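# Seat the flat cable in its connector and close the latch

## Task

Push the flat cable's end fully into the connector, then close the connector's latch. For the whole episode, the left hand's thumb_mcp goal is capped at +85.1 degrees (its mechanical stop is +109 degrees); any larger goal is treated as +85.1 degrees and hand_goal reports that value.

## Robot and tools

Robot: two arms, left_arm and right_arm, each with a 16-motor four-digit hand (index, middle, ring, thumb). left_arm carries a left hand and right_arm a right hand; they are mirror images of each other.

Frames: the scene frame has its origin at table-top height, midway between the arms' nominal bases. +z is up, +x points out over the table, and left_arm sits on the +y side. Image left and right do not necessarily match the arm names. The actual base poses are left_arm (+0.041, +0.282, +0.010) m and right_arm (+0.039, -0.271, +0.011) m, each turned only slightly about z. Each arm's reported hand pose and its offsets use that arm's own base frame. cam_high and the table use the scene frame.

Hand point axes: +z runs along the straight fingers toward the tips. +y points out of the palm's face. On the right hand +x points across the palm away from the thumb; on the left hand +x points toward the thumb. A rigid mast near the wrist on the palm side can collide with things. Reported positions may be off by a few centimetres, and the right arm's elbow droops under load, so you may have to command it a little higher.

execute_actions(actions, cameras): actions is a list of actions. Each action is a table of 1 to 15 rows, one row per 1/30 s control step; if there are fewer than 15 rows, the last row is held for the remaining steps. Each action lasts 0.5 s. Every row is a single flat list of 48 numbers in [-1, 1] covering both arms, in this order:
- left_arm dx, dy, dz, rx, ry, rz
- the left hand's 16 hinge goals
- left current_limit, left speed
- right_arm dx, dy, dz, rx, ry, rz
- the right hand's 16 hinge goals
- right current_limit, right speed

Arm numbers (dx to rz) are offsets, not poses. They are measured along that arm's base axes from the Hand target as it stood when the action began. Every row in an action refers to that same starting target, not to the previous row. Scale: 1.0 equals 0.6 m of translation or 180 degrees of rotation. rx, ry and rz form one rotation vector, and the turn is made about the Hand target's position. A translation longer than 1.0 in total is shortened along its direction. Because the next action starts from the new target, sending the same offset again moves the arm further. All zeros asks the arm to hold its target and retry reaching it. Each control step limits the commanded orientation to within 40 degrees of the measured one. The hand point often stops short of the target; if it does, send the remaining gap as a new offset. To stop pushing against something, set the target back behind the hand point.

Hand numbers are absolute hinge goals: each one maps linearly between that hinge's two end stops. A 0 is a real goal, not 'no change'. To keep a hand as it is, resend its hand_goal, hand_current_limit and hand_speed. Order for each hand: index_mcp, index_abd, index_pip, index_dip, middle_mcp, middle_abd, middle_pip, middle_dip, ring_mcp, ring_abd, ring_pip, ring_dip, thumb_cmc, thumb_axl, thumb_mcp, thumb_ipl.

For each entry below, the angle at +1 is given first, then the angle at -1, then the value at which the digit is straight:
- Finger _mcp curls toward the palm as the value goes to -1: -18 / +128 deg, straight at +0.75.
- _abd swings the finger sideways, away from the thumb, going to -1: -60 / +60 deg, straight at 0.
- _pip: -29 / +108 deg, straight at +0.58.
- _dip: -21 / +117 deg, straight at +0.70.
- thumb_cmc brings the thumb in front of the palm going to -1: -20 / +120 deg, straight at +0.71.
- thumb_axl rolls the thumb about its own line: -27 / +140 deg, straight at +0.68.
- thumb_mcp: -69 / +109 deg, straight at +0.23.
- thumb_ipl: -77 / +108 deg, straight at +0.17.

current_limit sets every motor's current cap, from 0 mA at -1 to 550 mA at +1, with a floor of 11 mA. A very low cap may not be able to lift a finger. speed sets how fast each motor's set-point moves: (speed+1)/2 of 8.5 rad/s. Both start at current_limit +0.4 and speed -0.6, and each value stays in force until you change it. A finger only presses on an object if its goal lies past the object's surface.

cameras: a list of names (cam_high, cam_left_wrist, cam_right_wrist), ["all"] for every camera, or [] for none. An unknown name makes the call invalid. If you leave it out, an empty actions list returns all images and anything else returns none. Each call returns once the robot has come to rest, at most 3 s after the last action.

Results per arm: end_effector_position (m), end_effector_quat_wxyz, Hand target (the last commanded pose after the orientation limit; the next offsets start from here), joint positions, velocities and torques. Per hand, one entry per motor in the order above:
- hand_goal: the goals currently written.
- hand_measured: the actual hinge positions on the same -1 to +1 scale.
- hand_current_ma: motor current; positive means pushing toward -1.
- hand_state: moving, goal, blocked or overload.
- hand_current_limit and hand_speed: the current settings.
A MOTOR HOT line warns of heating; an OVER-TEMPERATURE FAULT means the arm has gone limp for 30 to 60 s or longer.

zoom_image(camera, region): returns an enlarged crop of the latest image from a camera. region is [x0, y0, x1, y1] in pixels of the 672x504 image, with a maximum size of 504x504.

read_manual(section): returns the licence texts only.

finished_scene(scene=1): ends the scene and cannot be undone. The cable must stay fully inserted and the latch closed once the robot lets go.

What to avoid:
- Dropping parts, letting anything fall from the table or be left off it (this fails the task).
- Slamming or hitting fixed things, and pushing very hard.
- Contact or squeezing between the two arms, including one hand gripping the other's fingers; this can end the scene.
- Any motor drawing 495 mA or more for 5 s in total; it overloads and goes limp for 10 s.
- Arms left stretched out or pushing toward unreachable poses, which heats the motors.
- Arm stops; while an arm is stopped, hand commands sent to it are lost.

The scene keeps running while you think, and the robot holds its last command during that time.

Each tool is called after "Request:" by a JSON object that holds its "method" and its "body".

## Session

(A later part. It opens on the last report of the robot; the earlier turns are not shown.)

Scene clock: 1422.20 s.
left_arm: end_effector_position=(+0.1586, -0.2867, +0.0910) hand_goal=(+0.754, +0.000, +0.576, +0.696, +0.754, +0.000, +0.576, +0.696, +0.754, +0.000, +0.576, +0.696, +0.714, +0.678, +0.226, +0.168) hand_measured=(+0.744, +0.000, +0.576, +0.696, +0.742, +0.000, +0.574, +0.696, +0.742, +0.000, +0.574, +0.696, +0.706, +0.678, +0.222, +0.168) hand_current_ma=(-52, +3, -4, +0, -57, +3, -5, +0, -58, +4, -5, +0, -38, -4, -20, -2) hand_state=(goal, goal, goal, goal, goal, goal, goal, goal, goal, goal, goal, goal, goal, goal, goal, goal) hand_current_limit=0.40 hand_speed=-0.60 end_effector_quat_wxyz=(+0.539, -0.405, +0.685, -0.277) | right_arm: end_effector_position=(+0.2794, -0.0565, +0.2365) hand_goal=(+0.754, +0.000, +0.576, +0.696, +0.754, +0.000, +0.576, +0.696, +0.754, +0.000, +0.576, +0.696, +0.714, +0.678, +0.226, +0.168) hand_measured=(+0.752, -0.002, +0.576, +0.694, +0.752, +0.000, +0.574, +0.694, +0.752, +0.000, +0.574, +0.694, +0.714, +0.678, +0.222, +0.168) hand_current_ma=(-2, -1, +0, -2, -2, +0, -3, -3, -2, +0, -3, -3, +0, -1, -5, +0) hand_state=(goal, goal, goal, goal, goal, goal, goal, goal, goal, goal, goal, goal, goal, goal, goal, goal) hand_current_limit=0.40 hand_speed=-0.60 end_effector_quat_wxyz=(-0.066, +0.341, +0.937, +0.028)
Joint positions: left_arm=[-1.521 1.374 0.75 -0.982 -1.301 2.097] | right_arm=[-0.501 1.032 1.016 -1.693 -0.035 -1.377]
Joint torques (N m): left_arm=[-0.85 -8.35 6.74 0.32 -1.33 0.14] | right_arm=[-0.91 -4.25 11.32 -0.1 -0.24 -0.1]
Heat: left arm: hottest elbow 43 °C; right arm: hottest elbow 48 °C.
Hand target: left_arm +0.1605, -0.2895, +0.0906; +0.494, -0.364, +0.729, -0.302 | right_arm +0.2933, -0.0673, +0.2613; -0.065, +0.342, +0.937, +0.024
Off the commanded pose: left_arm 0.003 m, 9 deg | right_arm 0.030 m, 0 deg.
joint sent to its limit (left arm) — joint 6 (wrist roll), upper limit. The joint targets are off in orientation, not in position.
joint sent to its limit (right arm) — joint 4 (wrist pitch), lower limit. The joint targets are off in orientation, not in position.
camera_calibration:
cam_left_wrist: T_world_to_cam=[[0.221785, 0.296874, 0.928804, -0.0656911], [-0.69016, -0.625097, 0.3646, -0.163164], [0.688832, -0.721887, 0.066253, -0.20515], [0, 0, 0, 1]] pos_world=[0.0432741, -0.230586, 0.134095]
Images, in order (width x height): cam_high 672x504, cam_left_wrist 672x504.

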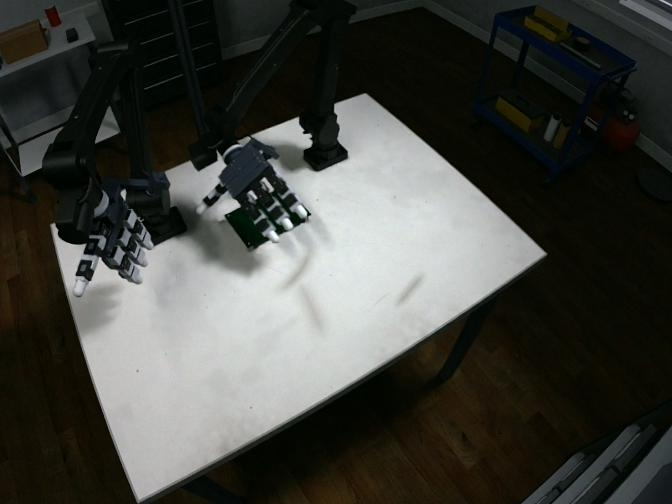

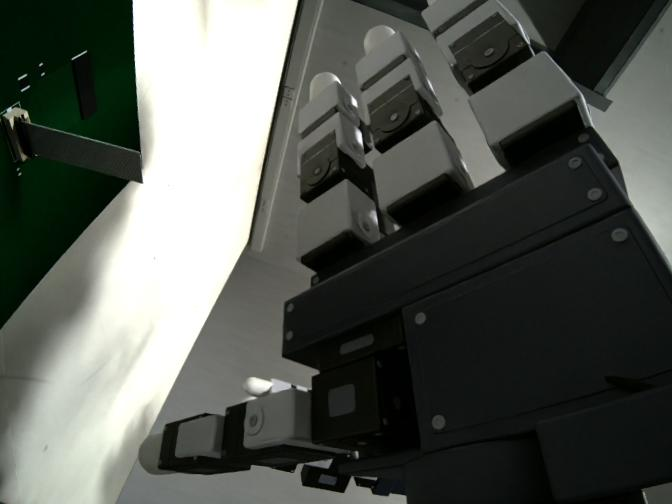

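Request:
{"method": "zoom_image", "body": {"camera": "cam_left_wrist", "region": [8, 126, 44, 166]}}

Request:
{"method": "zoom_image", "body": {"camera": "cam_left_wrist", "region": [10, 108, 34, 132]}}

Scaled by 12.600 from the camera's 672x504 image, which has a finer 960x720 frame.

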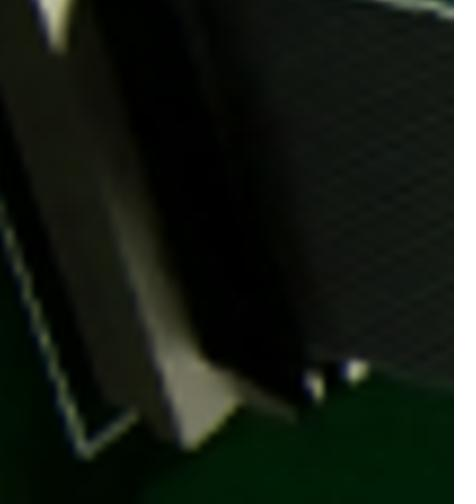

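Scaled by 21.000 from the camera's 672x504 image, which has a finer 960x720 frame.

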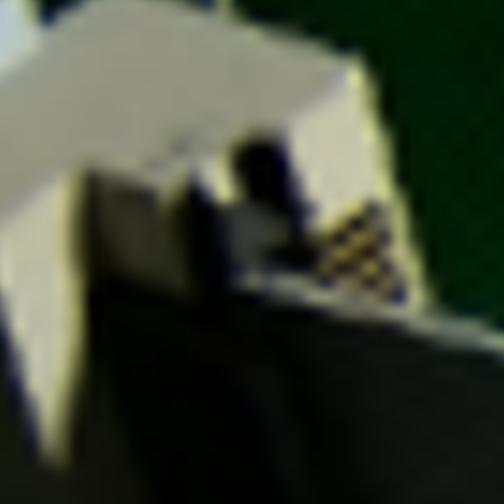

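Request:
{"method": "execute_actions", "body": {"actions": [[[0,0,-0.035,0,0,0,0.754,0,0.576,0.696,0.754,0,0.576,0.696,0.754,0,0.576,0.696,0.714,0.678,0.226,0.168,0.4,-0.6,0,0,0,0,0,0,0.754,0,0.576,0.696,0.754,0,0.576,0.696,0.754,0,0.576,0.696,0.714,0.678,0.226,0.168,0.4,-0.6]]], "cameras": ["cam_left_wrist"]}}

Request:
{"method": "zoom_image", "body": {"camera": "cam_left_wrist", "region": [50, 80, 110, 160]}}

Scene clock: 1485.03 s.
left_arm: end_effector_position=(+0.1586, -0.2876, +0.0711) hand_goal=(+0.754, +0.000, +0.576, +0.696, +0.754, +0.000, +0.576, +0.696, +0.754, +0.000, +0.576, +0.696, +0.714, +0.678, +0.226, +0.168) hand_measured=(+0.744, +0.000, +0.576, +0.696, +0.742, +0.000, +0.574, +0.696, +0.742, +0.000, +0.574, +0.696, +0.706, +0.678, +0.222, +0.168) hand_current_ma=(-52, +3, -4, +0, -57, +3, -5, +0, -58, +4, -5, +0, -38, -4, -20, -2) hand_state=(goal, goal, goal, goal, goal, goal, goal, goal, goal, goal, goal, goal, goal, goal, goal, goal) hand_current_limit=0.40 hand_speed=-0.60 end_effector_quat_wxyz=(+0.538, -0.405, +0.685, -0.278) | right_arm: end_effector_position=(+0.2794, -0.0565, +0.2365) hand_goal=(+0.754, +0.000, +0.576, +0.696, +0.754, +0.000, +0.576, +0.696, +0.754, +0.000, +0.576, +0.696, +0.714, +0.678, +0.226, +0.168) hand_measured=(+0.752, -0.002, +0.576, +0.694, +0.752, +0.000, +0.574, +0.694, +0.752, +0.000, +0.574, +0.694, +0.714, +0.678, +0.222, +0.168) hand_current_ma=(-2, -1, +0, -2, -2, +0, -3, -3, -2, +0, -3, -3, +0, -1, -5, +0) hand_state=(goal, goal, goal, goal, goal, goal, goal, goal, goal, goal, goal, goal, goal, goal, goal, goal) hand_current_limit=0.40 hand_speed=-0.60 end_effector_quat_wxyz=(-0.066, +0.341, +0.937, +0.028)
Joint positions: left_arm=[-1.521 1.414 0.725 -0.914 -1.301 2.098] | right_arm=[-0.501 1.032 1.016 -1.693 -0.035 -1.377]
Joint torques (N m): left_arm=[-0.85 -8.41 6.3 0.43 -1.33 0.12] | right_arm=[-0.85 -4.48 11.28 -0.16 -0.24 -0.09]
Heat: left arm: hottest elbow 40 °C; right arm: hottest elbow 51 °C.
Hand target: left_arm +0.1606, -0.2895, +0.0697; +0.494, -0.364, +0.729, -0.302 | right_arm +0.2933, -0.0673, +0.2613; -0.065, +0.342, +0.937, +0.024
Off the commanded pose: left_arm 0.003 m, 9 deg | right_arm 0.030 m, 0 deg.
joint sent to its limit (left arm) — joint 6 (wrist roll), upper limit. The joint targets are off in orientation, not in position.
joint sent to its limit (right arm) — joint 4 (wrist pitch), lower limit. The joint targets are off in orientation, not in position.
camera_calibration:
cam_left_wrist: T_world_to_cam=[[0.222074, 0.299377, 0.927931, -0.0462422], [-0.690233, -0.623915, 0.366481, -0.156252], [0.688666, -0.721875, 0.0680846, -0.204533], [0, 0, 0, 1]] pos_world=[0.0432734, -0.231291, 0.114099]
Images, in order (width x height): cam_left_wrist 672x504.

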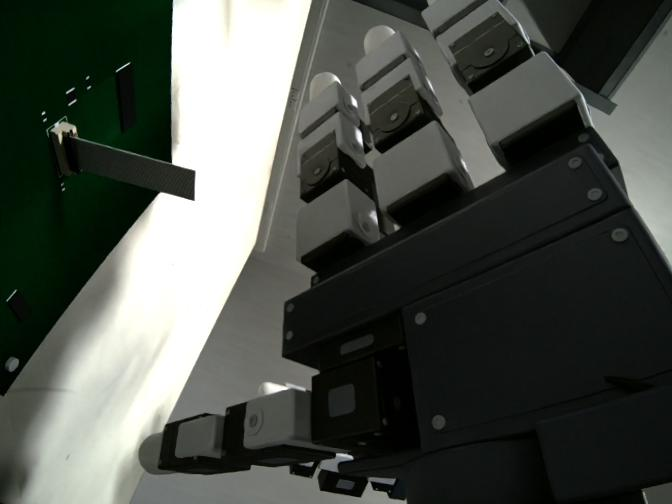

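Scaled by 6.300 from the camera's 672x504 image, which has a finer 960x720 frame.

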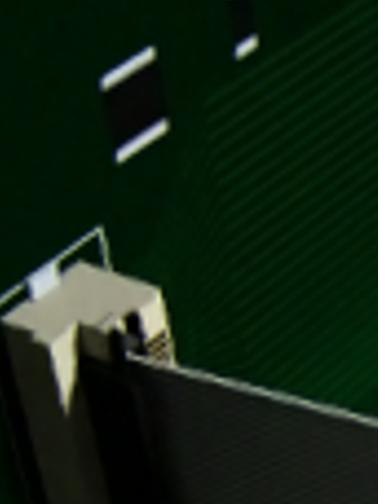

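Request:
{"method": "zoom_image", "body": {"camera": "cam_left_wrist", "region": [48, 118, 80, 150]}}

Request:
{"method": "zoom_image", "body": {"camera": "cam_left_wrist", "region": [48, 145, 92, 189]}}

Scaled by 15.750 from the camera's 672x504 image, which has a finer 960x720 frame.

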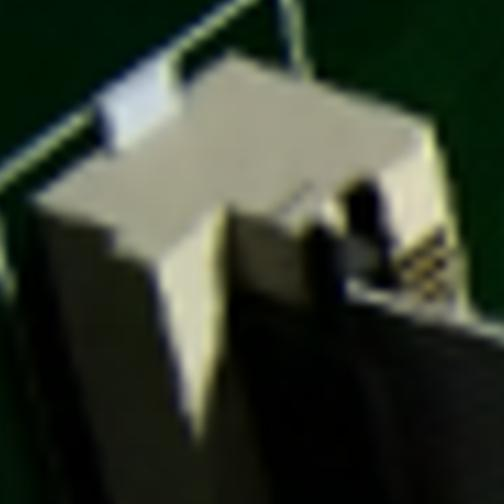

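Scaled by 11.455 from the camera's 672x504 image, which has a finer 960x720 frame.

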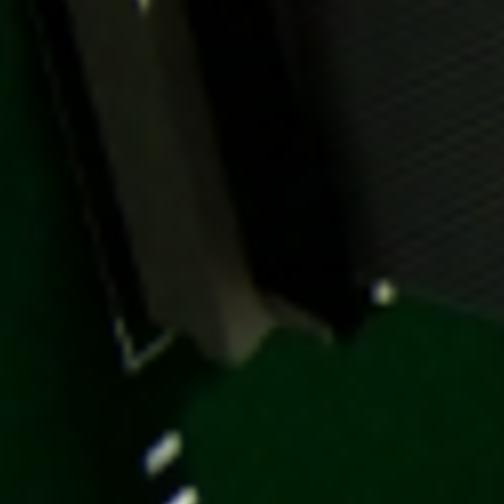

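Request:
{"method": "zoom_image", "body": {"camera": "cam_left_wrist", "region": [60, 132, 84, 156]}}

Request:
{"method": "zoom_image", "body": {"camera": "cam_left_wrist", "region": [62, 150, 92, 180]}}

Scaled by 21.000 from the camera's 672x504 image, which has a finer 960x720 frame.

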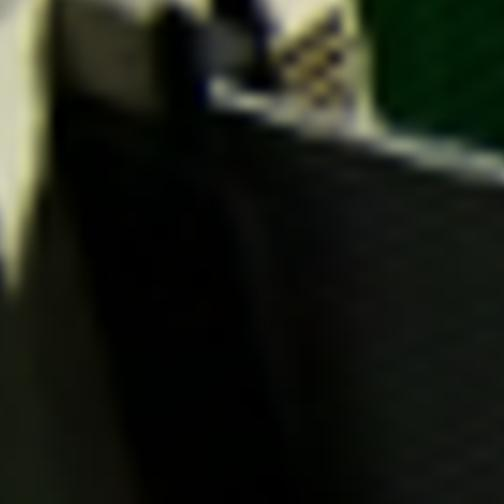

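Scaled by 16.800 from the camera's 672x504 image, which has a finer 960x720 frame.

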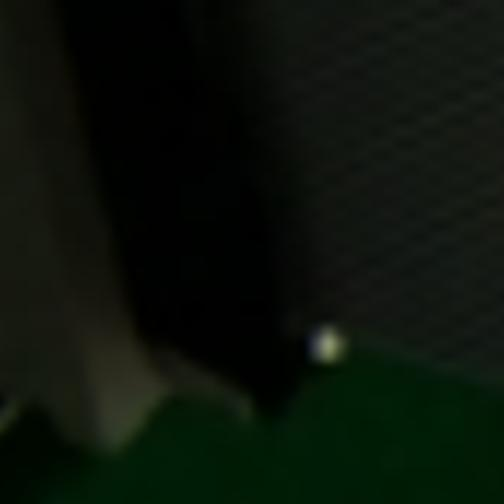

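Request:
{"method": "execute_actions", "body": {"actions": [[[0,0.01,0.12,0,0,0.111,0.754,0,0.576,0.696,0.754,0,0.576,0.696,0.754,0,0.576,0.696,0.714,0.678,0.226,0.168,0.4,-0.6,0,0,0,0,0,0,0.754,0,0.576,0.696,0.754,0,0.576,0.696,0.754,0,0.576,0.696,0.714,0.678,0.226,0.168,0.4,-0.6]],[[0.02,0.04,0.12,-0.0871,0.0279,0.1083,0.754,0,0.576,0.696,0.754,0,0.576,0.696,0.754,0,0.576,0.696,0.714,0.678,0.226,0.168,0.4,-0.6,0,0,0,0,0,0,0.754,0,0.576,0.696,0.754,0,0.576,0.696,0.754,0,0.576,0.696,0.714,0.678,0.226,0.168,0.4,-0.6]],[[0.03,0.09,0.06,-0.0871,0.0279,0.1083,0.754,0,0.576,0.696,0.754,0,0.576,0.696,0.754,0,0.576,0.696,0.714,0.678,0.226,0.168,0.4,-0.6,0,0,0,0,0,0,0.754,0,0.576,0.696,0.754,0,0.576,0.696,0.754,0,0.576,0.696,0.714,0.678,0.226,0.168,0.4,-0.6]],[[0.03,0.1,0.02,-0.0871,0.0279,0.1083,0.754,0,0.576,0.696,0.754,0,0.576,0.696,0.754,0,0.576,0.696,0.714,0.678,0.226,0.168,0.4,-0.6,0,0,0,0,0,0,0.754,0,0.576,0.696,0.754,0,0.576,0.696,0.754,0,0.576,0.696,0.714,0.678,0.226,0.168,0.4,-0.6]],[[0.03,0.12,0,-0.0871,0.0279,0.1083,0.754,0,0.576,0.696,0.754,0,0.576,0.696,0.754,0,0.576,0.696,0.714,0.678,0.226,0.168,0.4,-0.6,0,0,0,0,0,0,0.754,0,0.576,0.696,0.754,0,0.576,0.696,0.754,0,0.576,0.696,0.714,0.678,0.226,0.168,0.4,-0.6]],[[0.03,0.14,0,-0.0871,0.0279,0.1083,0.754,0,0.576,0.696,0.754,0,0.576,0.696,0.754,0,0.576,0.696,0.714,0.678,0.226,0.168,0.4,-0.6,-0.03,0.14,0,0,0,0,0.754,0,0.576,0.696,0.754,0,0.576,0.696,0.754,0,0.576,0.696,0.714,0.678,0.226,0.168,0.4,-0.6]],[[0.03,0.14,0,0,0,0,0.754,0,0.576,0.696,0.754,0,0.576,0.696,0.754,0,0.576,0.696,0.714,0.678,0.226,0.168,0.4,-0.6,-0.03,0.15,0,0,0,0,0.754,0,0.576,0.696,0.95,0,0.576,0.696,0.95,0,0.576,0.696,0.714,0.678,0.226,0.168,0.4,-0.6]],[[0,0.12,0,0,0,0,0.754,0,0.576,0.696,0.754,0,0.576,0.696,0.754,0,0.576,0.696,0.714,0.678,0.226,0.168,0.4,-0.6,-0.04,0.15,0,0,0,0,0.754,0,0.576,0.696,0.95,0,0.576,0.696,0.95,0,0.576,0.696,0.714,0.678,0.226,0.168,0.4,-0.6]]], "cameras": ["cam_high"]}}

Scene clock: 1581.73 s.
left_arm: end_effector_position=(+0.2546, +0.1551, +0.2468) hand_goal=(+0.754, +0.000, +0.576, +0.696, +0.754, +0.000, +0.576, +0.696, +0.754, +0.000, +0.576, +0.696, +0.714, +0.678, +0.226, +0.168) hand_measured=(+0.752, +0.000, +0.576, +0.696, +0.752, +0.000, +0.574, +0.696, +0.752, +0.000, +0.574, +0.696, +0.714, +0.678, +0.222, +0.168) hand_current_ma=(-10, +3, -4, +0, -12, +3, -5, +0, -11, +3, -5, +0, -4, -4, -20, -2) hand_state=(goal, goal, goal, goal, goal, goal, goal, goal, goal, goal, goal, goal, goal, goal, goal, goal) hand_current_limit=0.40 hand_speed=-0.60 end_effector_quat_wxyz=(-0.019, +0.991, +0.129, -0.042) | right_arm: end_effector_position=(+0.2220, +0.1858, +0.2333) hand_goal=(+0.754, +0.000, +0.576, +0.696, +0.950, +0.000, +0.576, +0.696, +0.950, +0.000, +0.576, +0.696, +0.714, +0.678, +0.226, +0.168) hand_measured=(+0.754, +0.000, +0.576, +0.694, +0.946, +0.000, +0.574, +0.694, +0.944, +0.000, +0.574, +0.694, +0.716, +0.678, +0.222, +0.168) hand_current_ma=(+0, +0, +0, -2, -5, +0, -2, -3, -8, +0, -3, -3, +1, -1, -6, +0) hand_state=(goal, goal, goal, goal, goal, goal, goal, goal, goal, goal, goal, goal, goal, goal, goal, goal) hand_current_limit=0.40 hand_speed=-0.60 end_effector_quat_wxyz=(-0.083, +0.341, +0.936, +0.008)
Joint positions: left_arm=[0.787 1.183 1.164 -1.594 -0.082 2.097] | right_arm=[0.609 0.899 0.941 -1.696 -0.145 -0.268]
Joint torques (N m): left_arm=[-0.62 -7.3 12.1 0.06 0.1 0.16] | right_arm=[1.61 -3.19 11.19 0.13 -0.12 0.22]
Heat: left arm: hottest elbow 36 °C; right arm: hottest elbow 52 °C.
Hand target: left_arm +0.2625, +0.1664, +0.2617; +0.000, +0.998, +0.065, +0.000 | right_arm +0.2333, +0.1967, +0.2614; -0.065, +0.342, +0.937, +0.024
Off the commanded pose: left_arm 0.020 m, 9 deg | right_arm 0.032 m, 3 deg.
joint sent to its limit (left arm) — joint 6 (wrist roll), upper limit. The joint targets are off in orientation, not in position.
joint sent to its limit (right arm) — joint 4 (wrist pitch), lower limit. The joint targets still meet the commanded pose.
Images, in order (width x height): cam_high 672x504.

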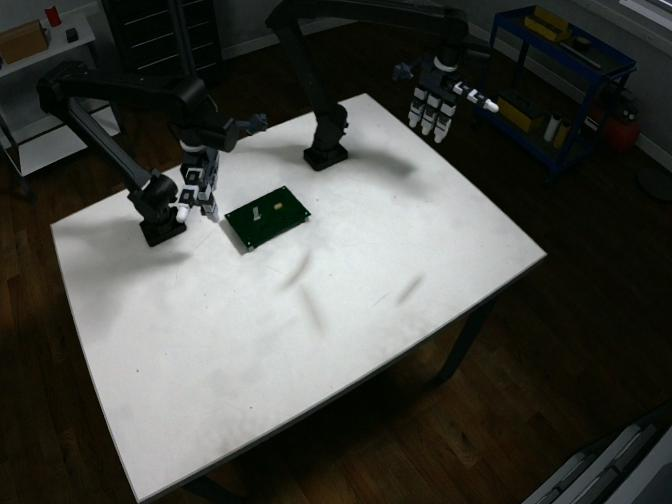

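Request:
{"method": "execute_actions", "body": {"actions": [[[0,0,0,0,0,0.05,0.754,0,0.576,0.696,0.754,0,0.576,0.696,0.754,0,0.576,0.696,0.714,0.678,0.226,0.168,0.4,-0.6,-0.02,0.09,0,0,0,0,0.754,0,0.576,0.696,0.95,0,0.576,0.696,0.95,0,0.576,0.696,0.714,0.678,0.226,0.168,0.4,-0.6]],[[0,0,0,0,0,0,0.754,0,0.576,0.696,0.754,0,0.576,0.696,0.754,0,0.576,0.696,0.714,0.678,0.226,0.168,0.4,-0.6,-0.019,0.088,-0.05,0,0,0,0.754,0,0.576,0.696,0.95,0,0.576,0.696,0.95,0,0.576,0.696,0.714,0.678,0.226,0.168,0.4,-0.6]],[[0,0,0,0,0,0,0.754,0,0.576,0.696,0.754,0,0.576,0.696,0.754,0,0.576,0.696,0.714,0.678,0.226,0.168,0.4,-0.6,0,0,-0.08,0,0,0,0.754,0,0.576,0.696,0.95,0,0.576,0.696,0.95,0,0.576,0.696,0.714,0.678,0.226,0.168,0.4,-0.6]]], "cameras": ["cam_right_wrist"]}}

Request:
{"method": "zoom_image", "body": {"camera": "cam_right_wrist", "region": [290, 30, 390, 130]}}

Scene clock: 1600.10 s.
left_arm: end_effector_position=(+0.2586, +0.1573, +0.2519) hand_goal=(+0.754, +0.000, +0.576, +0.696, +0.754, +0.000, +0.576, +0.696, +0.754, +0.000, +0.576, +0.696, +0.714, +0.678, +0.226, +0.168) hand_measured=(+0.752, +0.000, +0.576, +0.696, +0.752, +0.000, +0.574, +0.696, +0.752, +0.000, +0.574, +0.696, +0.714, +0.678, +0.222, +0.168) hand_current_ma=(-9, +3, -4, +0, -10, +3, -5, +0, -10, +3, -5, +0, -4, -4, -20, -2) hand_state=(goal, goal, goal, goal, goal, goal, goal, goal, goal, goal, goal, goal, goal, goal, goal, goal) hand_current_limit=0.40 hand_speed=-0.60 end_effector_quat_wxyz=(+0.007, +0.989, +0.148, -0.019) | right_arm: end_effector_position=(+0.2118, +0.3010, +0.1890) hand_goal=(+0.754, +0.000, +0.576, +0.696, +0.950, +0.000, +0.576, +0.696, +0.950, +0.000, +0.576, +0.696, +0.714, +0.678, +0.226, +0.168) hand_measured=(+0.754, +0.000, +0.576, +0.694, +0.946, +0.000, +0.574, +0.694, +0.944, +0.000, +0.574, +0.694, +0.714, +0.678, +0.222, +0.168) hand_current_ma=(+0, +0, +0, -2, -5, +0, -2, -3, -8, +0, -3, -3, +1, -1, -6, +0) hand_state=(goal, goal, goal, goal, goal, goal, goal, goal, goal, goal, goal, goal, goal, goal, goal, goal) hand_current_limit=0.40 hand_speed=-0.60 end_effector_quat_wxyz=(-0.065, +0.341, +0.938, +0.028)
Joint positions: left_arm=[0.825 1.183 1.164 -1.589 -0.013 2.098] | right_arm=[0.978 1.079 0.923 -1.392 -0.14 0.106]
Joint torques (N m): left_arm=[-0.21 -8.18 10.18 0.34 0.31 0.15] | right_arm=[1.26 -5.13 6.38 0.69 -0.1 0.25]
Heat: left arm: hottest elbow 39 °C; right arm: hottest elbow 51 °C.
Hand target: left_arm +0.2625, +0.1664, +0.2617; +0.000, +0.990, +0.143, +0.000 | right_arm +0.2100, +0.3035, +0.1835; -0.065, +0.342, +0.937, +0.024
Off the commanded pose: left_arm 0.014 m, 2 deg | right_arm 0.006 m, 1 deg.
joint sent to its limit (left arm) — joint 6 (wrist roll), upper limit. The joint targets still meet the commanded pose.
camera_calibration:
cam_right_wrist: T_world_to_cam=[[0.99621, -0.0434148, -0.0753745, -0.152819], [0.0241827, -0.69414, 0.719434, 0.00635518], [-0.0835546, -0.71853, -0.690459, 0.485957], [0, 0, 0, 1]] pos_world=[0.19269, 0.346951, 0.319442]
Images, in order (width x height): cam_right_wrist 672x504.

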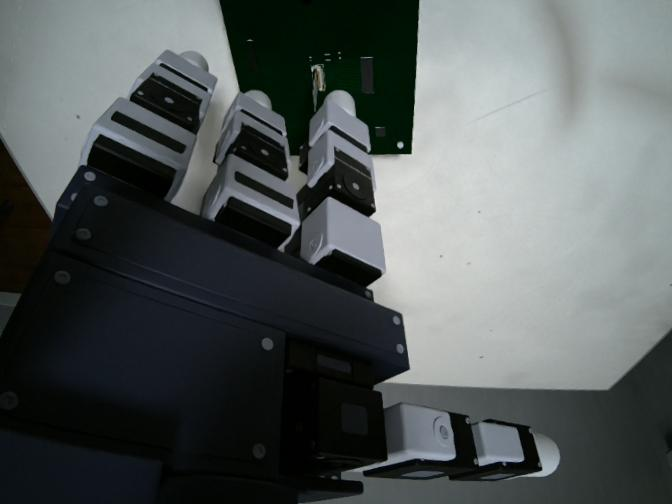

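Scaled by 5.040 from the camera's 672x504 image, which has a finer 960x720 frame.

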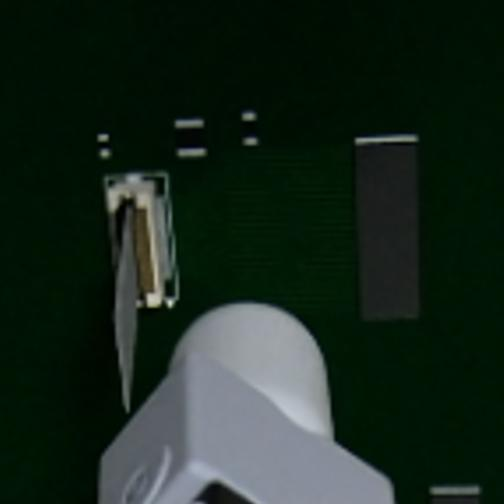

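Request:
{"method": "execute_actions", "body": {"actions": [[[0,0,0,0,0,0,0.754,0,0.576,0.696,0.754,0,0.576,0.696,0.754,0,0.576,0.696,0.714,0.678,0.226,0.168,0.4,-0.6,0,0.004,-0.05,0,0,0,0.754,0,0.576,0.696,0.95,0,0.576,0.696,0.95,0,0.576,0.696,0.714,0.678,0.226,0.168,0.4,-0.6]]], "cameras": ["cam_right_wrist"]}}

Request:
{"method": "zoom_image", "body": {"camera": "cam_right_wrist", "region": [300, 60, 380, 140]}}

Scene clock: 1607.20 s.
left_arm: end_effector_position=(+0.2586, +0.1573, +0.2519) hand_goal=(+0.754, +0.000, +0.576, +0.696, +0.754, +0.000, +0.576, +0.696, +0.754, +0.000, +0.576, +0.696, +0.714, +0.678, +0.226, +0.168) hand_measured=(+0.752, +0.000, +0.576, +0.696, +0.752, +0.000, +0.574, +0.696, +0.752, +0.000, +0.574, +0.696, +0.714, +0.678, +0.222, +0.168) hand_current_ma=(-9, +3, -4, +0, -10, +3, -5, +0, -10, +3, -5, +0, -4, -4, -20, -2) hand_state=(goal, goal, goal, goal, goal, goal, goal, goal, goal, goal, goal, goal, goal, goal, goal, goal) hand_current_limit=0.40 hand_speed=-0.60 end_effector_quat_wxyz=(+0.007, +0.989, +0.148, -0.019) | right_arm: end_effector_position=(+0.2125, +0.3031, +0.1582) hand_goal=(+0.754, +0.000, +0.576, +0.696, +0.950, +0.000, +0.576, +0.696, +0.950, +0.000, +0.576, +0.696, +0.714, +0.678, +0.226, +0.168) hand_measured=(+0.754, +0.000, +0.576, +0.694, +0.946, +0.000, +0.574, +0.694, +0.944, +0.000, +0.574, +0.694, +0.714, +0.678, +0.222, +0.168) hand_current_ma=(+0, +0, +0, -2, -5, +0, -2, -3, -8, +0, -3, -3, +1, -1, -6, +0) hand_state=(goal, goal, goal, goal, goal, goal, goal, goal, goal, goal, goal, goal, goal, goal, goal, goal) hand_current_limit=0.40 hand_speed=-0.60 end_effector_quat_wxyz=(-0.065, +0.342, +0.937, +0.027)
Joint positions: left_arm=[0.825 1.183 1.164 -1.589 -0.013 2.098] | right_arm=[0.981 1.104 0.859 -1.304 -0.14 0.11]
Joint torques (N m): left_arm=[-0.09 -8.12 10.14 0.38 0.3 0.15] | right_arm=[1.38 -5.89 6.28 0.84 -0.11 0.24]
Heat: left arm: hottest elbow 39 °C; right arm: hottest elbow 49 °C.
Hand target: left_arm +0.2625, +0.1664, +0.2617; +0.000, +0.990, +0.143, +0.000 | right_arm +0.2098, +0.3058, +0.1534; -0.065, +0.342, +0.937, +0.024
Off the commanded pose: left_arm 0.014 m, 2 deg | right_arm 0.006 m, 0 deg.
joint sent to its limit (left arm) — joint 6 (wrist roll), upper limit. The joint targets still meet the commanded pose.
camera_calibration:
cam_right_wrist: T_world_to_cam=[[0.996022, -0.0454603, -0.0766362, -0.154826], [0.0238244, -0.692884, 0.720656, 0.0295084], [-0.0858612, -0.719615, -0.689045, 0.466839], [0, 0, 0, 1]] pos_world=[0.19359, 0.349352, 0.288542]
Images, in order (width x height): cam_right_wrist 672x504.

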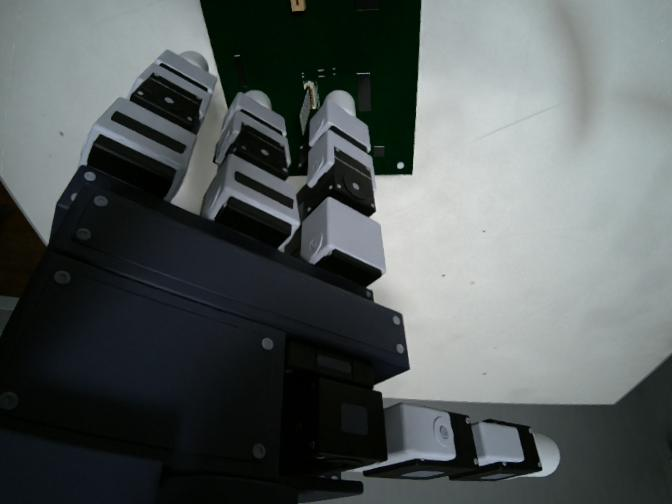

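Scaled by 6.300 from the camera's 672x504 image, which has a finer 960x720 frame.

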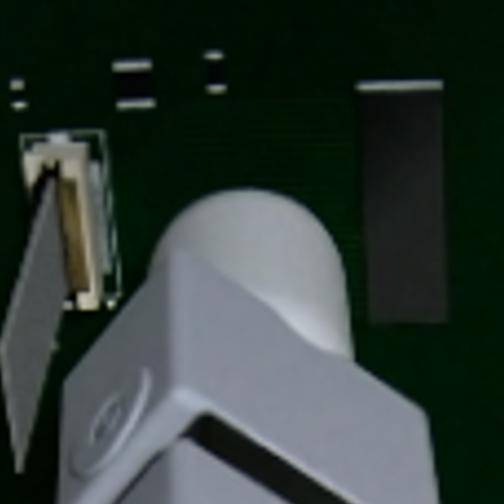

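Request:
{"method": "execute_actions", "body": {"actions": [[[0,0,0,0,0,0,0.754,0,0.576,0.696,0.754,0,0.576,0.696,0.754,0,0.576,0.696,0.714,0.678,0.226,0.168,0.4,-0.6,-0.013,0,0,0,0,0,0.754,0,0.576,0.696,0.95,0,0.576,0.696,0.95,0,0.576,0.696,0.714,0.678,0.226,0.168,0.4,-0.6]],[[0,0,0,0,0,0,0.754,0,0.576,0.696,0.754,0,0.576,0.696,0.754,0,0.576,0.696,0.714,0.678,0.226,0.168,0.4,-0.6,-0.013,0,0,0,0,0,0.754,0,0.576,0.696,0.95,0,0.576,0.696,0.95,0,0.576,0.696,0.714,0.678,0.226,0.168,0.4,-0.6]]], "cameras": ["cam_right_wrist"]}}

Request:
{"method": "zoom_image", "body": {"camera": "cam_right_wrist", "region": [300, 60, 380, 140]}}

Scene clock: 1616.87 s.
left_arm: end_effector_position=(+0.2586, +0.1573, +0.2519) hand_goal=(+0.754, +0.000, +0.576, +0.696, +0.754, +0.000, +0.576, +0.696, +0.754, +0.000, +0.576, +0.696, +0.714, +0.678, +0.226, +0.168) hand_measured=(+0.752, +0.000, +0.576, +0.696, +0.752, +0.000, +0.574, +0.696, +0.752, +0.000, +0.574, +0.696, +0.714, +0.678, +0.222, +0.168) hand_current_ma=(-9, +3, -4, +0, -10, +3, -5, +0, -10, +3, -5, +0, -4, -4, -20, -2) hand_state=(goal, goal, goal, goal, goal, goal, goal, goal, goal, goal, goal, goal, goal, goal, goal, goal) hand_current_limit=0.40 hand_speed=-0.60 end_effector_quat_wxyz=(+0.007, +0.989, +0.148, -0.019) | right_arm: end_effector_position=(+0.1988, +0.3050, +0.1513) hand_goal=(+0.754, +0.000, +0.576, +0.696, +0.950, +0.000, +0.576, +0.696, +0.950, +0.000, +0.576, +0.696, +0.714, +0.678, +0.226, +0.168) hand_measured=(+0.750, +0.000, +0.576, +0.694, +0.946, +0.000, +0.574, +0.694, +0.944, +0.000, +0.574, +0.694, +0.714, +0.678, +0.222, +0.168) hand_current_ma=(-4, +0, +0, -2, -5, +0, -2, -3, -8, +0, -3, -3, +1, -1, -6, +0) hand_state=(goal, goal, goal, goal, goal, goal, goal, goal, goal, goal, goal, goal, goal, goal, goal, goal) hand_current_limit=0.40 hand_speed=-0.60 end_effector_quat_wxyz=(-0.067, +0.343, +0.937, +0.017)
Joint positions: left_arm=[0.825 1.183 1.164 -1.589 -0.013 2.098] | right_arm=[1.026 1.104 0.845 -1.303 -0.138 0.157]
Joint torques (N m): left_arm=[0.03 -8.12 10.21 0.42 0.3 0.15] | right_arm=[1.79 -7.18 6.01 0.64 -0.15 0.23]
Heat: left arm: hottest elbow 40 °C; right arm: hottest elbow 48 °C.
Hand target: left_arm +0.2625, +0.1664, +0.2617; +0.000, +0.990, +0.143, +0.000 | right_arm +0.1943, +0.3058, +0.1534; -0.065, +0.342, +0.937, +0.024
Off the commanded pose: left_arm 0.014 m, 2 deg | right_arm 0.005 m, 1 deg.
joint sent to its limit (left arm) — joint 6 (wrist roll), upper limit. The joint targets still meet the commanded pose.
camera_calibration:
cam_right_wrist: T_world_to_cam=[[0.995183, -0.0475574, -0.0857277, -0.139424], [0.0305485, -0.680484, 0.732125, 0.0291628], [-0.0931544, -0.731218, -0.675754, 0.465176], [0, 0, 0, 1]] pos_world=[0.181195, 0.353359, 0.281041]
Images, in order (width x height): cam_right_wrist 672x504.

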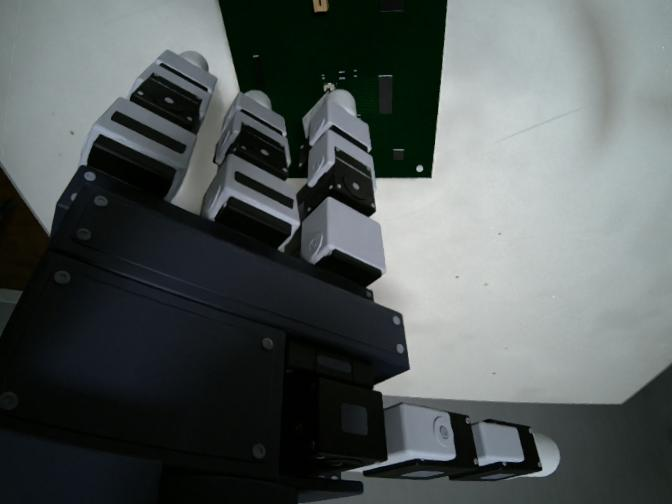

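Scaled by 6.300 from the camera's 672x504 image, which has a finer 960x720 frame.

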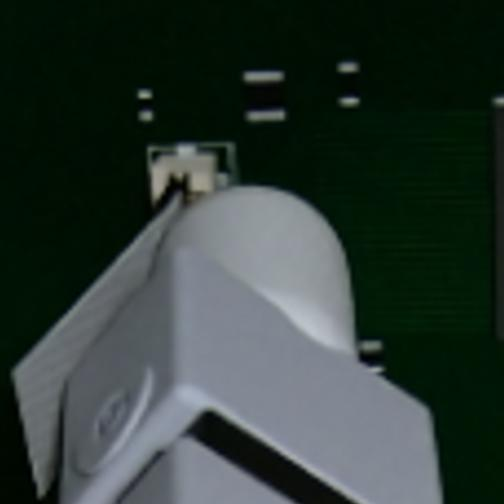

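Request:
{"method": "execute_actions", "body": {"actions": [[[0,0,0,0,0,0,0.754,0,0.576,0.696,0.754,0,0.576,0.696,0.754,0,0.576,0.696,0.714,0.678,0.226,0.168,0.4,-0.6,0,0,0.015,0,0,0,0.754,0,0.576,0.696,0.95,0,0.576,0.696,0.95,0,0.576,0.696,0.714,0.678,0.226,0.168,0.4,-0.6]]], "cameras": ["cam_right_wrist"]}}

Request:
{"method": "zoom_image", "body": {"camera": "cam_right_wrist", "region": [310, 60, 370, 120]}}

Scene clock: 1624.37 s.
left_arm: end_effector_position=(+0.2586, +0.1573, +0.2519) hand_goal=(+0.754, +0.000, +0.576, +0.696, +0.754, +0.000, +0.576, +0.696, +0.754, +0.000, +0.576, +0.696, +0.714, +0.678, +0.226, +0.168) hand_measured=(+0.752, +0.000, +0.576, +0.696, +0.752, +0.000, +0.574, +0.696, +0.752, +0.000, +0.574, +0.696, +0.714, +0.678, +0.222, +0.168) hand_current_ma=(-9, +3, -4, +0, -10, +3, -5, +0, -10, +3, -5, +0, -4, -4, -20, -2) hand_state=(goal, goal, goal, goal, goal, goal, goal, goal, goal, goal, goal, goal, goal, goal, goal, goal) hand_current_limit=0.40 hand_speed=-0.60 end_effector_quat_wxyz=(+0.007, +0.989, +0.148, -0.019) | right_arm: end_effector_position=(+0.1978, +0.3031, +0.1516) hand_goal=(+0.754, +0.000, +0.576, +0.696, +0.950, +0.000, +0.576, +0.696, +0.950, +0.000, +0.576, +0.696, +0.714, +0.678, +0.226, +0.168) hand_measured=(+0.746, +0.000, +0.572, +0.694, +0.946, +0.000, +0.574, +0.694, +0.944, +0.000, +0.574, +0.694, +0.714, +0.678, +0.222, +0.168) hand_current_ma=(-14, +0, -4, -2, -5, +0, -2, -3, -8, +0, -3, -3, +1, -1, -6, +0) hand_state=(goal, goal, goal, goal, goal, goal, goal, goal, goal, goal, goal, goal, goal, goal, goal, goal) hand_current_limit=0.40 hand_speed=-0.60 end_effector_quat_wxyz=(-0.067, +0.343, +0.937, +0.015)
Joint positions: left_arm=[0.825 1.183 1.164 -1.589 -0.013 2.098] | right_arm=[1.026 1.102 0.845 -1.311 -0.138 0.157]
Joint torques (N m): left_arm=[-0.09 -8.12 10.22 0.34 0.31 0.15] | right_arm=[1.49 -7.36 7.32 -0.09 -0.16 0.26]
Heat: left arm: hottest elbow 40 °C; right arm: hottest elbow 46 °C.
Hand target: left_arm +0.2625, +0.1664, +0.2617; +0.000, +0.990, +0.143, +0.000 | right_arm +0.1943, +0.3058, +0.1623; -0.065, +0.342, +0.937, +0.024
Off the commanded pose: left_arm 0.014 m, 2 deg | right_arm 0.012 m, 1 deg.
joint sent to its limit (left arm) — joint 6 (wrist roll), upper limit. The joint targets still meet the commanded pose.
camera_calibration:
cam_right_wrist: T_world_to_cam=[[0.994957, -0.048317, -0.0878926, -0.137955], [0.0320839, -0.676948, 0.735332, 0.0259364], [-0.0950277, -0.734444, -0.671984, 0.4648], [0, 0, 0, 1]] pos_world=[0.180596, 0.352261, 0.281141]
Images, in order (width x height): cam_right_wrist 672x504.

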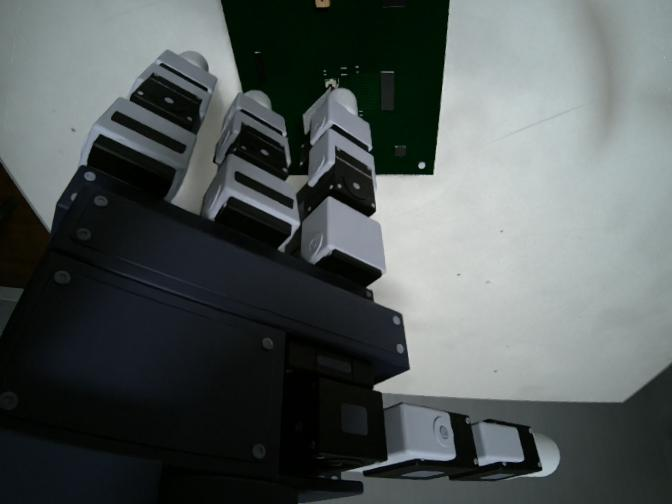

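Scaled by 8.400 from the camera's 672x504 image, which has a finer 960x720 frame.

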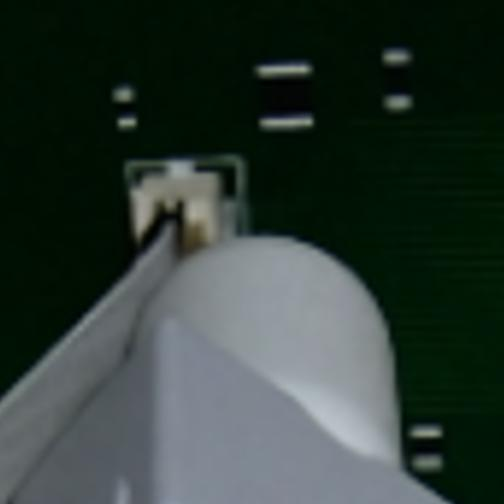

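Request:
{"method": "execute_actions", "body": {"actions": [[[0,0,0,0,0,0,0.754,0,0.576,0.696,0.754,0,0.576,0.696,0.754,0,0.576,0.696,0.714,0.678,0.226,0.168,0.4,-0.6,0,0,0.01,0,0,0,0.754,0,0.576,0.696,0.95,0,0.576,0.696,0.95,0,0.576,0.696,0.714,0.678,0.226,0.168,0.4,-0.6]]]}}

Scene clock: 1628.40 s.
left_arm: end_effector_position=(+0.2586, +0.1573, +0.2519) hand_goal=(+0.754, +0.000, +0.576, +0.696, +0.754, +0.000, +0.576, +0.696, +0.754, +0.000, +0.576, +0.696, +0.714, +0.678, +0.226, +0.168) hand_measured=(+0.752, +0.000, +0.576, +0.696, +0.752, +0.000, +0.574, +0.696, +0.752, +0.000, +0.574, +0.696, +0.714, +0.678, +0.222, +0.168) hand_current_ma=(-9, +3, -4, +0, -10, +3, -5, +0, -10, +3, -5, +0, -4, -4, -20, -2) hand_state=(goal, goal, goal, goal, goal, goal, goal, goal, goal, goal, goal, goal, goal, goal, goal, goal) hand_current_limit=0.40 hand_speed=-0.60 end_effector_quat_wxyz=(+0.007, +0.989, +0.148, -0.019) | right_arm: end_effector_position=(+0.1958, +0.2995, +0.1524) hand_goal=(+0.754, +0.000, +0.576, +0.696, +0.950, +0.000, +0.576, +0.696, +0.950, +0.000, +0.576, +0.696, +0.714, +0.678, +0.226, +0.168) hand_measured=(+0.742, +0.002, +0.570, +0.694, +0.946, +0.000, +0.574, +0.694, +0.944, +0.000, +0.574, +0.694, +0.714, +0.678, +0.222, +0.168) hand_current_ma=(-24, +2, -8, -2, -5, +0, -2, -3, -8, +0, -3, -3, +1, -1, -6, +0) hand_state=(goal, goal, goal, goal, goal, goal, goal, goal, goal, goal, goal, goal, goal, goal, goal, goal) hand_current_limit=0.40 hand_speed=-0.60 end_effector_quat_wxyz=(-0.068, +0.343, +0.937, +0.010)
Joint positions: left_arm=[0.825 1.183 1.164 -1.589 -0.013 2.098] | right_arm=[1.026 1.095 0.845 -1.328 -0.137 0.157]
Joint torques (N m): left_arm=[-0.09 -8.23 10.18 0.42 0.32 0.15] | right_arm=[1.38 -7.41 8.29 -0.09 -0.22 0.23]
Heat: left arm: hottest elbow 40 °C; right arm: hottest elbow 46 °C.
Hand target: left_arm +0.2625, +0.1664, +0.2617; +0.000, +0.990, +0.143, +0.000 | right_arm +0.1943, +0.3058, +0.1684; -0.065, +0.342, +0.937, +0.024
Off the commanded pose: left_arm 0.014 m, 2 deg | right_arm 0.017 m, 2 deg.
joint sent to its limit (left arm) — joint 6 (wrist roll), upper limit. The joint targets still meet the commanded pose.

Request:
{"method": "execute_actions", "body": {"actions": [[[0,0,0,0,0,0,0.754,0,0.576,0.696,0.754,0,0.576,0.696,0.754,0,0.576,0.696,0.714,0.678,0.226,0.168,0.4,-0.6,0.003,0,0.02,0,0,0,0.754,0,0.576,0.696,0.95,0,0.576,0.696,0.95,0,0.576,0.696,0.714,0.678,0.226,0.168,0.4,-0.6]]], "cameras": ["cam_right_wrist"]}}

Request:
{"method": "zoom_image", "body": {"camera": "cam_right_wrist", "region": [310, 60, 370, 120]}}

Scene clock: 1636.33 s.
left_arm: end_effector_position=(+0.2586, +0.1573, +0.2519) hand_goal=(+0.754, +0.000, +0.576, +0.696, +0.754, +0.000, +0.576, +0.696, +0.754, +0.000, +0.576, +0.696, +0.714, +0.678, +0.226, +0.168) hand_measured=(+0.752, +0.000, +0.576, +0.696, +0.752, +0.000, +0.574, +0.696, +0.752, +0.000, +0.574, +0.696, +0.714, +0.678, +0.222, +0.168) hand_current_ma=(-9, +3, -4, +0, -10, +3, -5, +0, -10, +3, -5, +0, -4, -4, -20, -2) hand_state=(goal, goal, goal, goal, goal, goal, goal, goal, goal, goal, goal, goal, goal, goal, goal, goal) hand_current_limit=0.40 hand_speed=-0.60 end_effector_quat_wxyz=(+0.007, +0.989, +0.148, -0.019) | right_arm: end_effector_position=(+0.1908, +0.2909, +0.1514) hand_goal=(+0.754, +0.000, +0.576, +0.696, +0.950, +0.000, +0.576, +0.696, +0.950, +0.000, +0.576, +0.696, +0.714, +0.678, +0.226, +0.168) hand_measured=(+0.748, +0.004, +0.572, +0.694, +0.946, +0.000, +0.574, +0.694, +0.944, +0.000, +0.574, +0.694, +0.714, +0.678, +0.222, +0.168) hand_current_ma=(-10, +4, -4, -3, -5, +0, -2, -3, -8, +0, -3, -3, +1, -1, -6, +0) hand_state=(goal, goal, goal, goal, goal, goal, goal, goal, goal, goal, goal, goal, goal, goal, goal, goal) hand_current_limit=0.40 hand_speed=-0.60 end_effector_quat_wxyz=(-0.071, +0.344, +0.936, -0.007)
Joint positions: left_arm=[0.825 1.183 1.164 -1.589 -0.013 2.098] | right_arm=[1.026 1.09 0.845 -1.366 -0.136 0.157]
Joint torques (N m): left_arm=[-0.09 -7.94 10.18 0.36 0.31 0.15] | right_arm=[0.97 -7.18 10.14 -0.02 -0.22 0.17]
Heat: left arm: hottest elbow 40 °C; right arm: hottest elbow 45 °C.
Hand target: left_arm +0.2625, +0.1664, +0.2617; +0.000, +0.990, +0.143, +0.000 | right_arm +0.1961, +0.3058, +0.1804; -0.065, +0.342, +0.937, +0.024
Off the commanded pose: left_arm 0.014 m, 2 deg | right_arm 0.033 m, 4 deg.
joint sent to its limit (left arm) — joint 6 (wrist roll), upper limit. The joint targets still meet the commanded pose.
camera_calibration:
cam_right_wrist: T_world_to_cam=[[0.992935, -0.0519999, -0.106657, -0.127233], [0.0476227, -0.648652, 0.759594, 0.0031308], [-0.108682, -0.759307, -0.641593, 0.460239], [0, 0, 0, 1]] pos_world=[0.176205, 0.344878, 0.279338]
Images, in order (width x height): cam_right_wrist 672x504.

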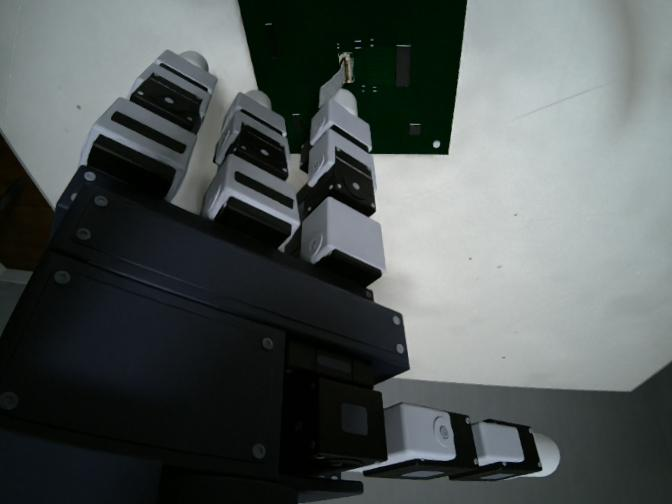

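Scaled by 8.400 from the camera's 672x504 image, which has a finer 960x720 frame.

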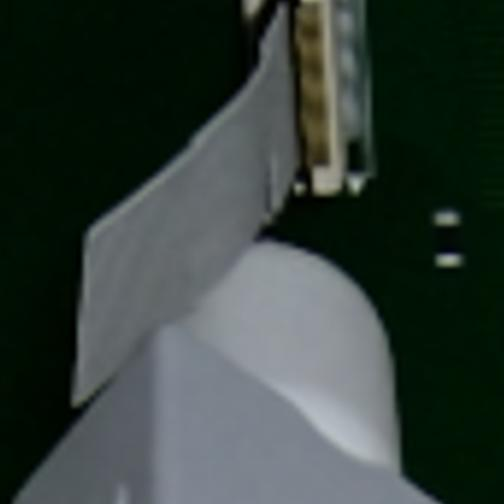

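Request:
{"method": "execute_actions", "body": {"actions": [[[0,0,0,0,0,0,0.754,0,0.576,0.696,0.754,0,0.576,0.696,0.754,0,0.576,0.696,0.714,0.678,0.226,0.168,0.4,-0.6,0.02,0,0.06,0,0,0,0.754,0,0.576,0.696,0.95,0,0.576,0.696,0.95,0,0.576,0.696,0.714,0.678,0.226,0.168,0.4,-0.6]],[[0,0,0,0,0,0,0.754,0,0.576,0.696,0.754,0,0.576,0.696,0.754,0,0.576,0.696,0.714,0.678,0.226,0.168,0.4,-0.6,0.005,0,0.01,0,0,0,0.754,0,0.576,0.696,0.95,0,0.576,0.696,0.95,0,0.576,0.696,0.714,0.678,0.226,0.168,0.4,-0.6]],[[0,0,0,0,0,0,0.754,0,0.576,0.696,0.754,0,0.576,0.696,0.754,0,0.576,0.696,0.714,0.678,0.226,0.168,0.4,-0.6,0,0,-0.08,0,0,0,0.754,0,0.576,0.696,0.95,0,0.576,0.696,0.95,0,0.576,0.696,0.714,0.678,0.226,0.168,0.4,-0.6]]], "cameras": ["cam_right_wrist"]}}

Request:
{"method": "zoom_image", "body": {"camera": "cam_right_wrist", "region": [290, 40, 390, 140]}}

Scene clock: 1647.70 s.
left_arm: end_effector_position=(+0.2586, +0.1573, +0.2519) hand_goal=(+0.754, +0.000, +0.576, +0.696, +0.754, +0.000, +0.576, +0.696, +0.754, +0.000, +0.576, +0.696, +0.714, +0.678, +0.226, +0.168) hand_measured=(+0.752, +0.000, +0.576, +0.696, +0.752, +0.000, +0.574, +0.696, +0.752, +0.000, +0.574, +0.696, +0.714, +0.678, +0.222, +0.168) hand_current_ma=(-9, +3, -4, +0, -10, +3, -5, +0, -10, +3, -5, +0, -4, -4, -20, -2) hand_state=(goal, goal, goal, goal, goal, goal, goal, goal, goal, goal, goal, goal, goal, goal, goal, goal) hand_current_limit=0.40 hand_speed=-0.60 end_effector_quat_wxyz=(+0.007, +0.989, +0.148, -0.019) | right_arm: end_effector_position=(+0.2068, +0.3069, +0.1808) hand_goal=(+0.754, +0.000, +0.576, +0.696, +0.950, +0.000, +0.576, +0.696, +0.950, +0.000, +0.576, +0.696, +0.714, +0.678, +0.226, +0.168) hand_measured=(+0.750, +0.004, +0.574, +0.694, +0.946, +0.000, +0.574, +0.694, +0.944, +0.000, +0.574, +0.694, +0.714, +0.678, +0.222, +0.168) hand_current_ma=(-4, +4, -3, -3, -5, +0, -2, -3, -8, +0, -3, -3, +1, -1, -6, +0) hand_state=(goal, goal, goal, goal, goal, goal, goal, goal, goal, goal, goal, goal, goal, goal, goal, goal) hand_current_limit=0.40 hand_speed=-0.60 end_effector_quat_wxyz=(-0.063, +0.341, +0.937, +0.027)
Joint positions: left_arm=[0.825 1.183 1.164 -1.589 -0.013 2.098] | right_arm=[1.007 1.089 0.909 -1.365 -0.136 0.136]
Joint torques (N m): left_arm=[-0.15 -8.06 10.26 0.36 0.3 0.15] | right_arm=[-1.14 -5.36 6.16 0.83 -0.25 -0.09]
Heat: left arm: hottest elbow 41 °C; right arm: hottest elbow 45 °C.
Hand target: left_arm +0.2625, +0.1664, +0.2617; +0.000, +0.990, +0.143, +0.000 | right_arm +0.2112, +0.3059, +0.1745; -0.065, +0.342, +0.937, +0.024
Off the commanded pose: left_arm 0.014 m, 2 deg | right_arm 0.008 m, 0 deg.
joint sent to its limit (left arm) — joint 6 (wrist roll), upper limit. The joint targets still meet the commanded pose.
camera_calibration:
cam_right_wrist: T_world_to_cam=[[0.996335, -0.0445929, -0.072991, -0.148339], [0.0218744, -0.692134, 0.721438, 0.0159264], [-0.0826906, -0.72039, -0.688622, 0.484243], [0, 0, 0, 1]] pos_world=[0.187489, 0.353252, 0.311143]
Images, in order (width x height): cam_right_wrist 672x504.

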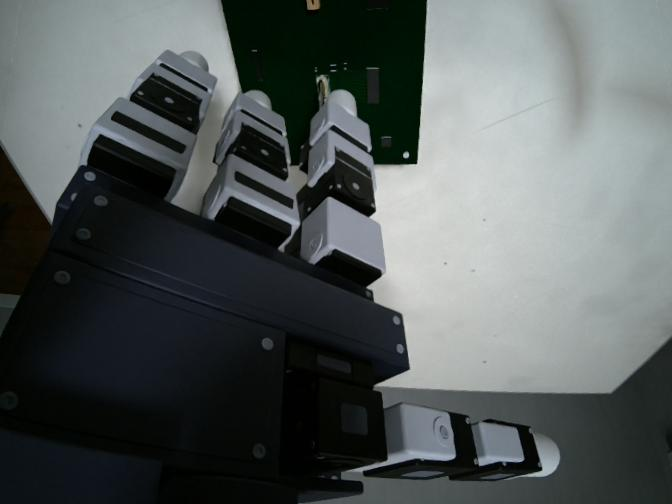

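Scaled by 5.040 from the camera's 672x504 image, which has a finer 960x720 frame.

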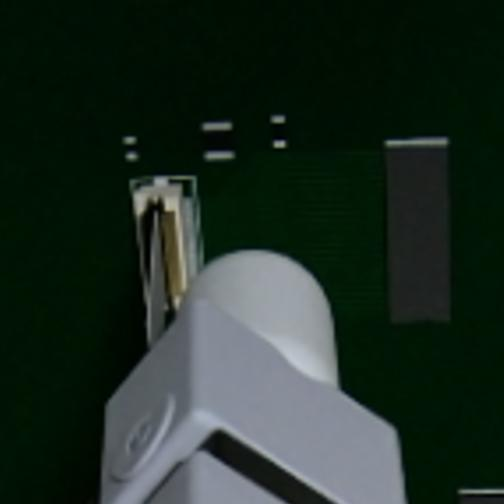

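Request:
{"method": "zoom_image", "body": {"camera": "cam_right_wrist", "region": [312, 70, 336, 106]}}

Scaled by 14.000 from the camera's 672x504 image, which has a finer 960x720 frame.

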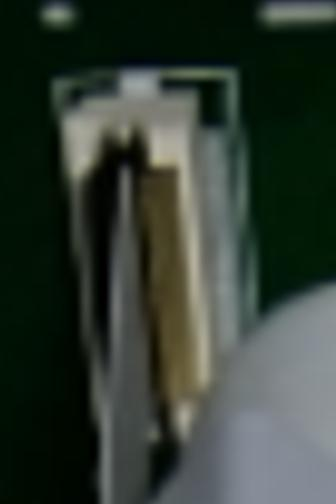

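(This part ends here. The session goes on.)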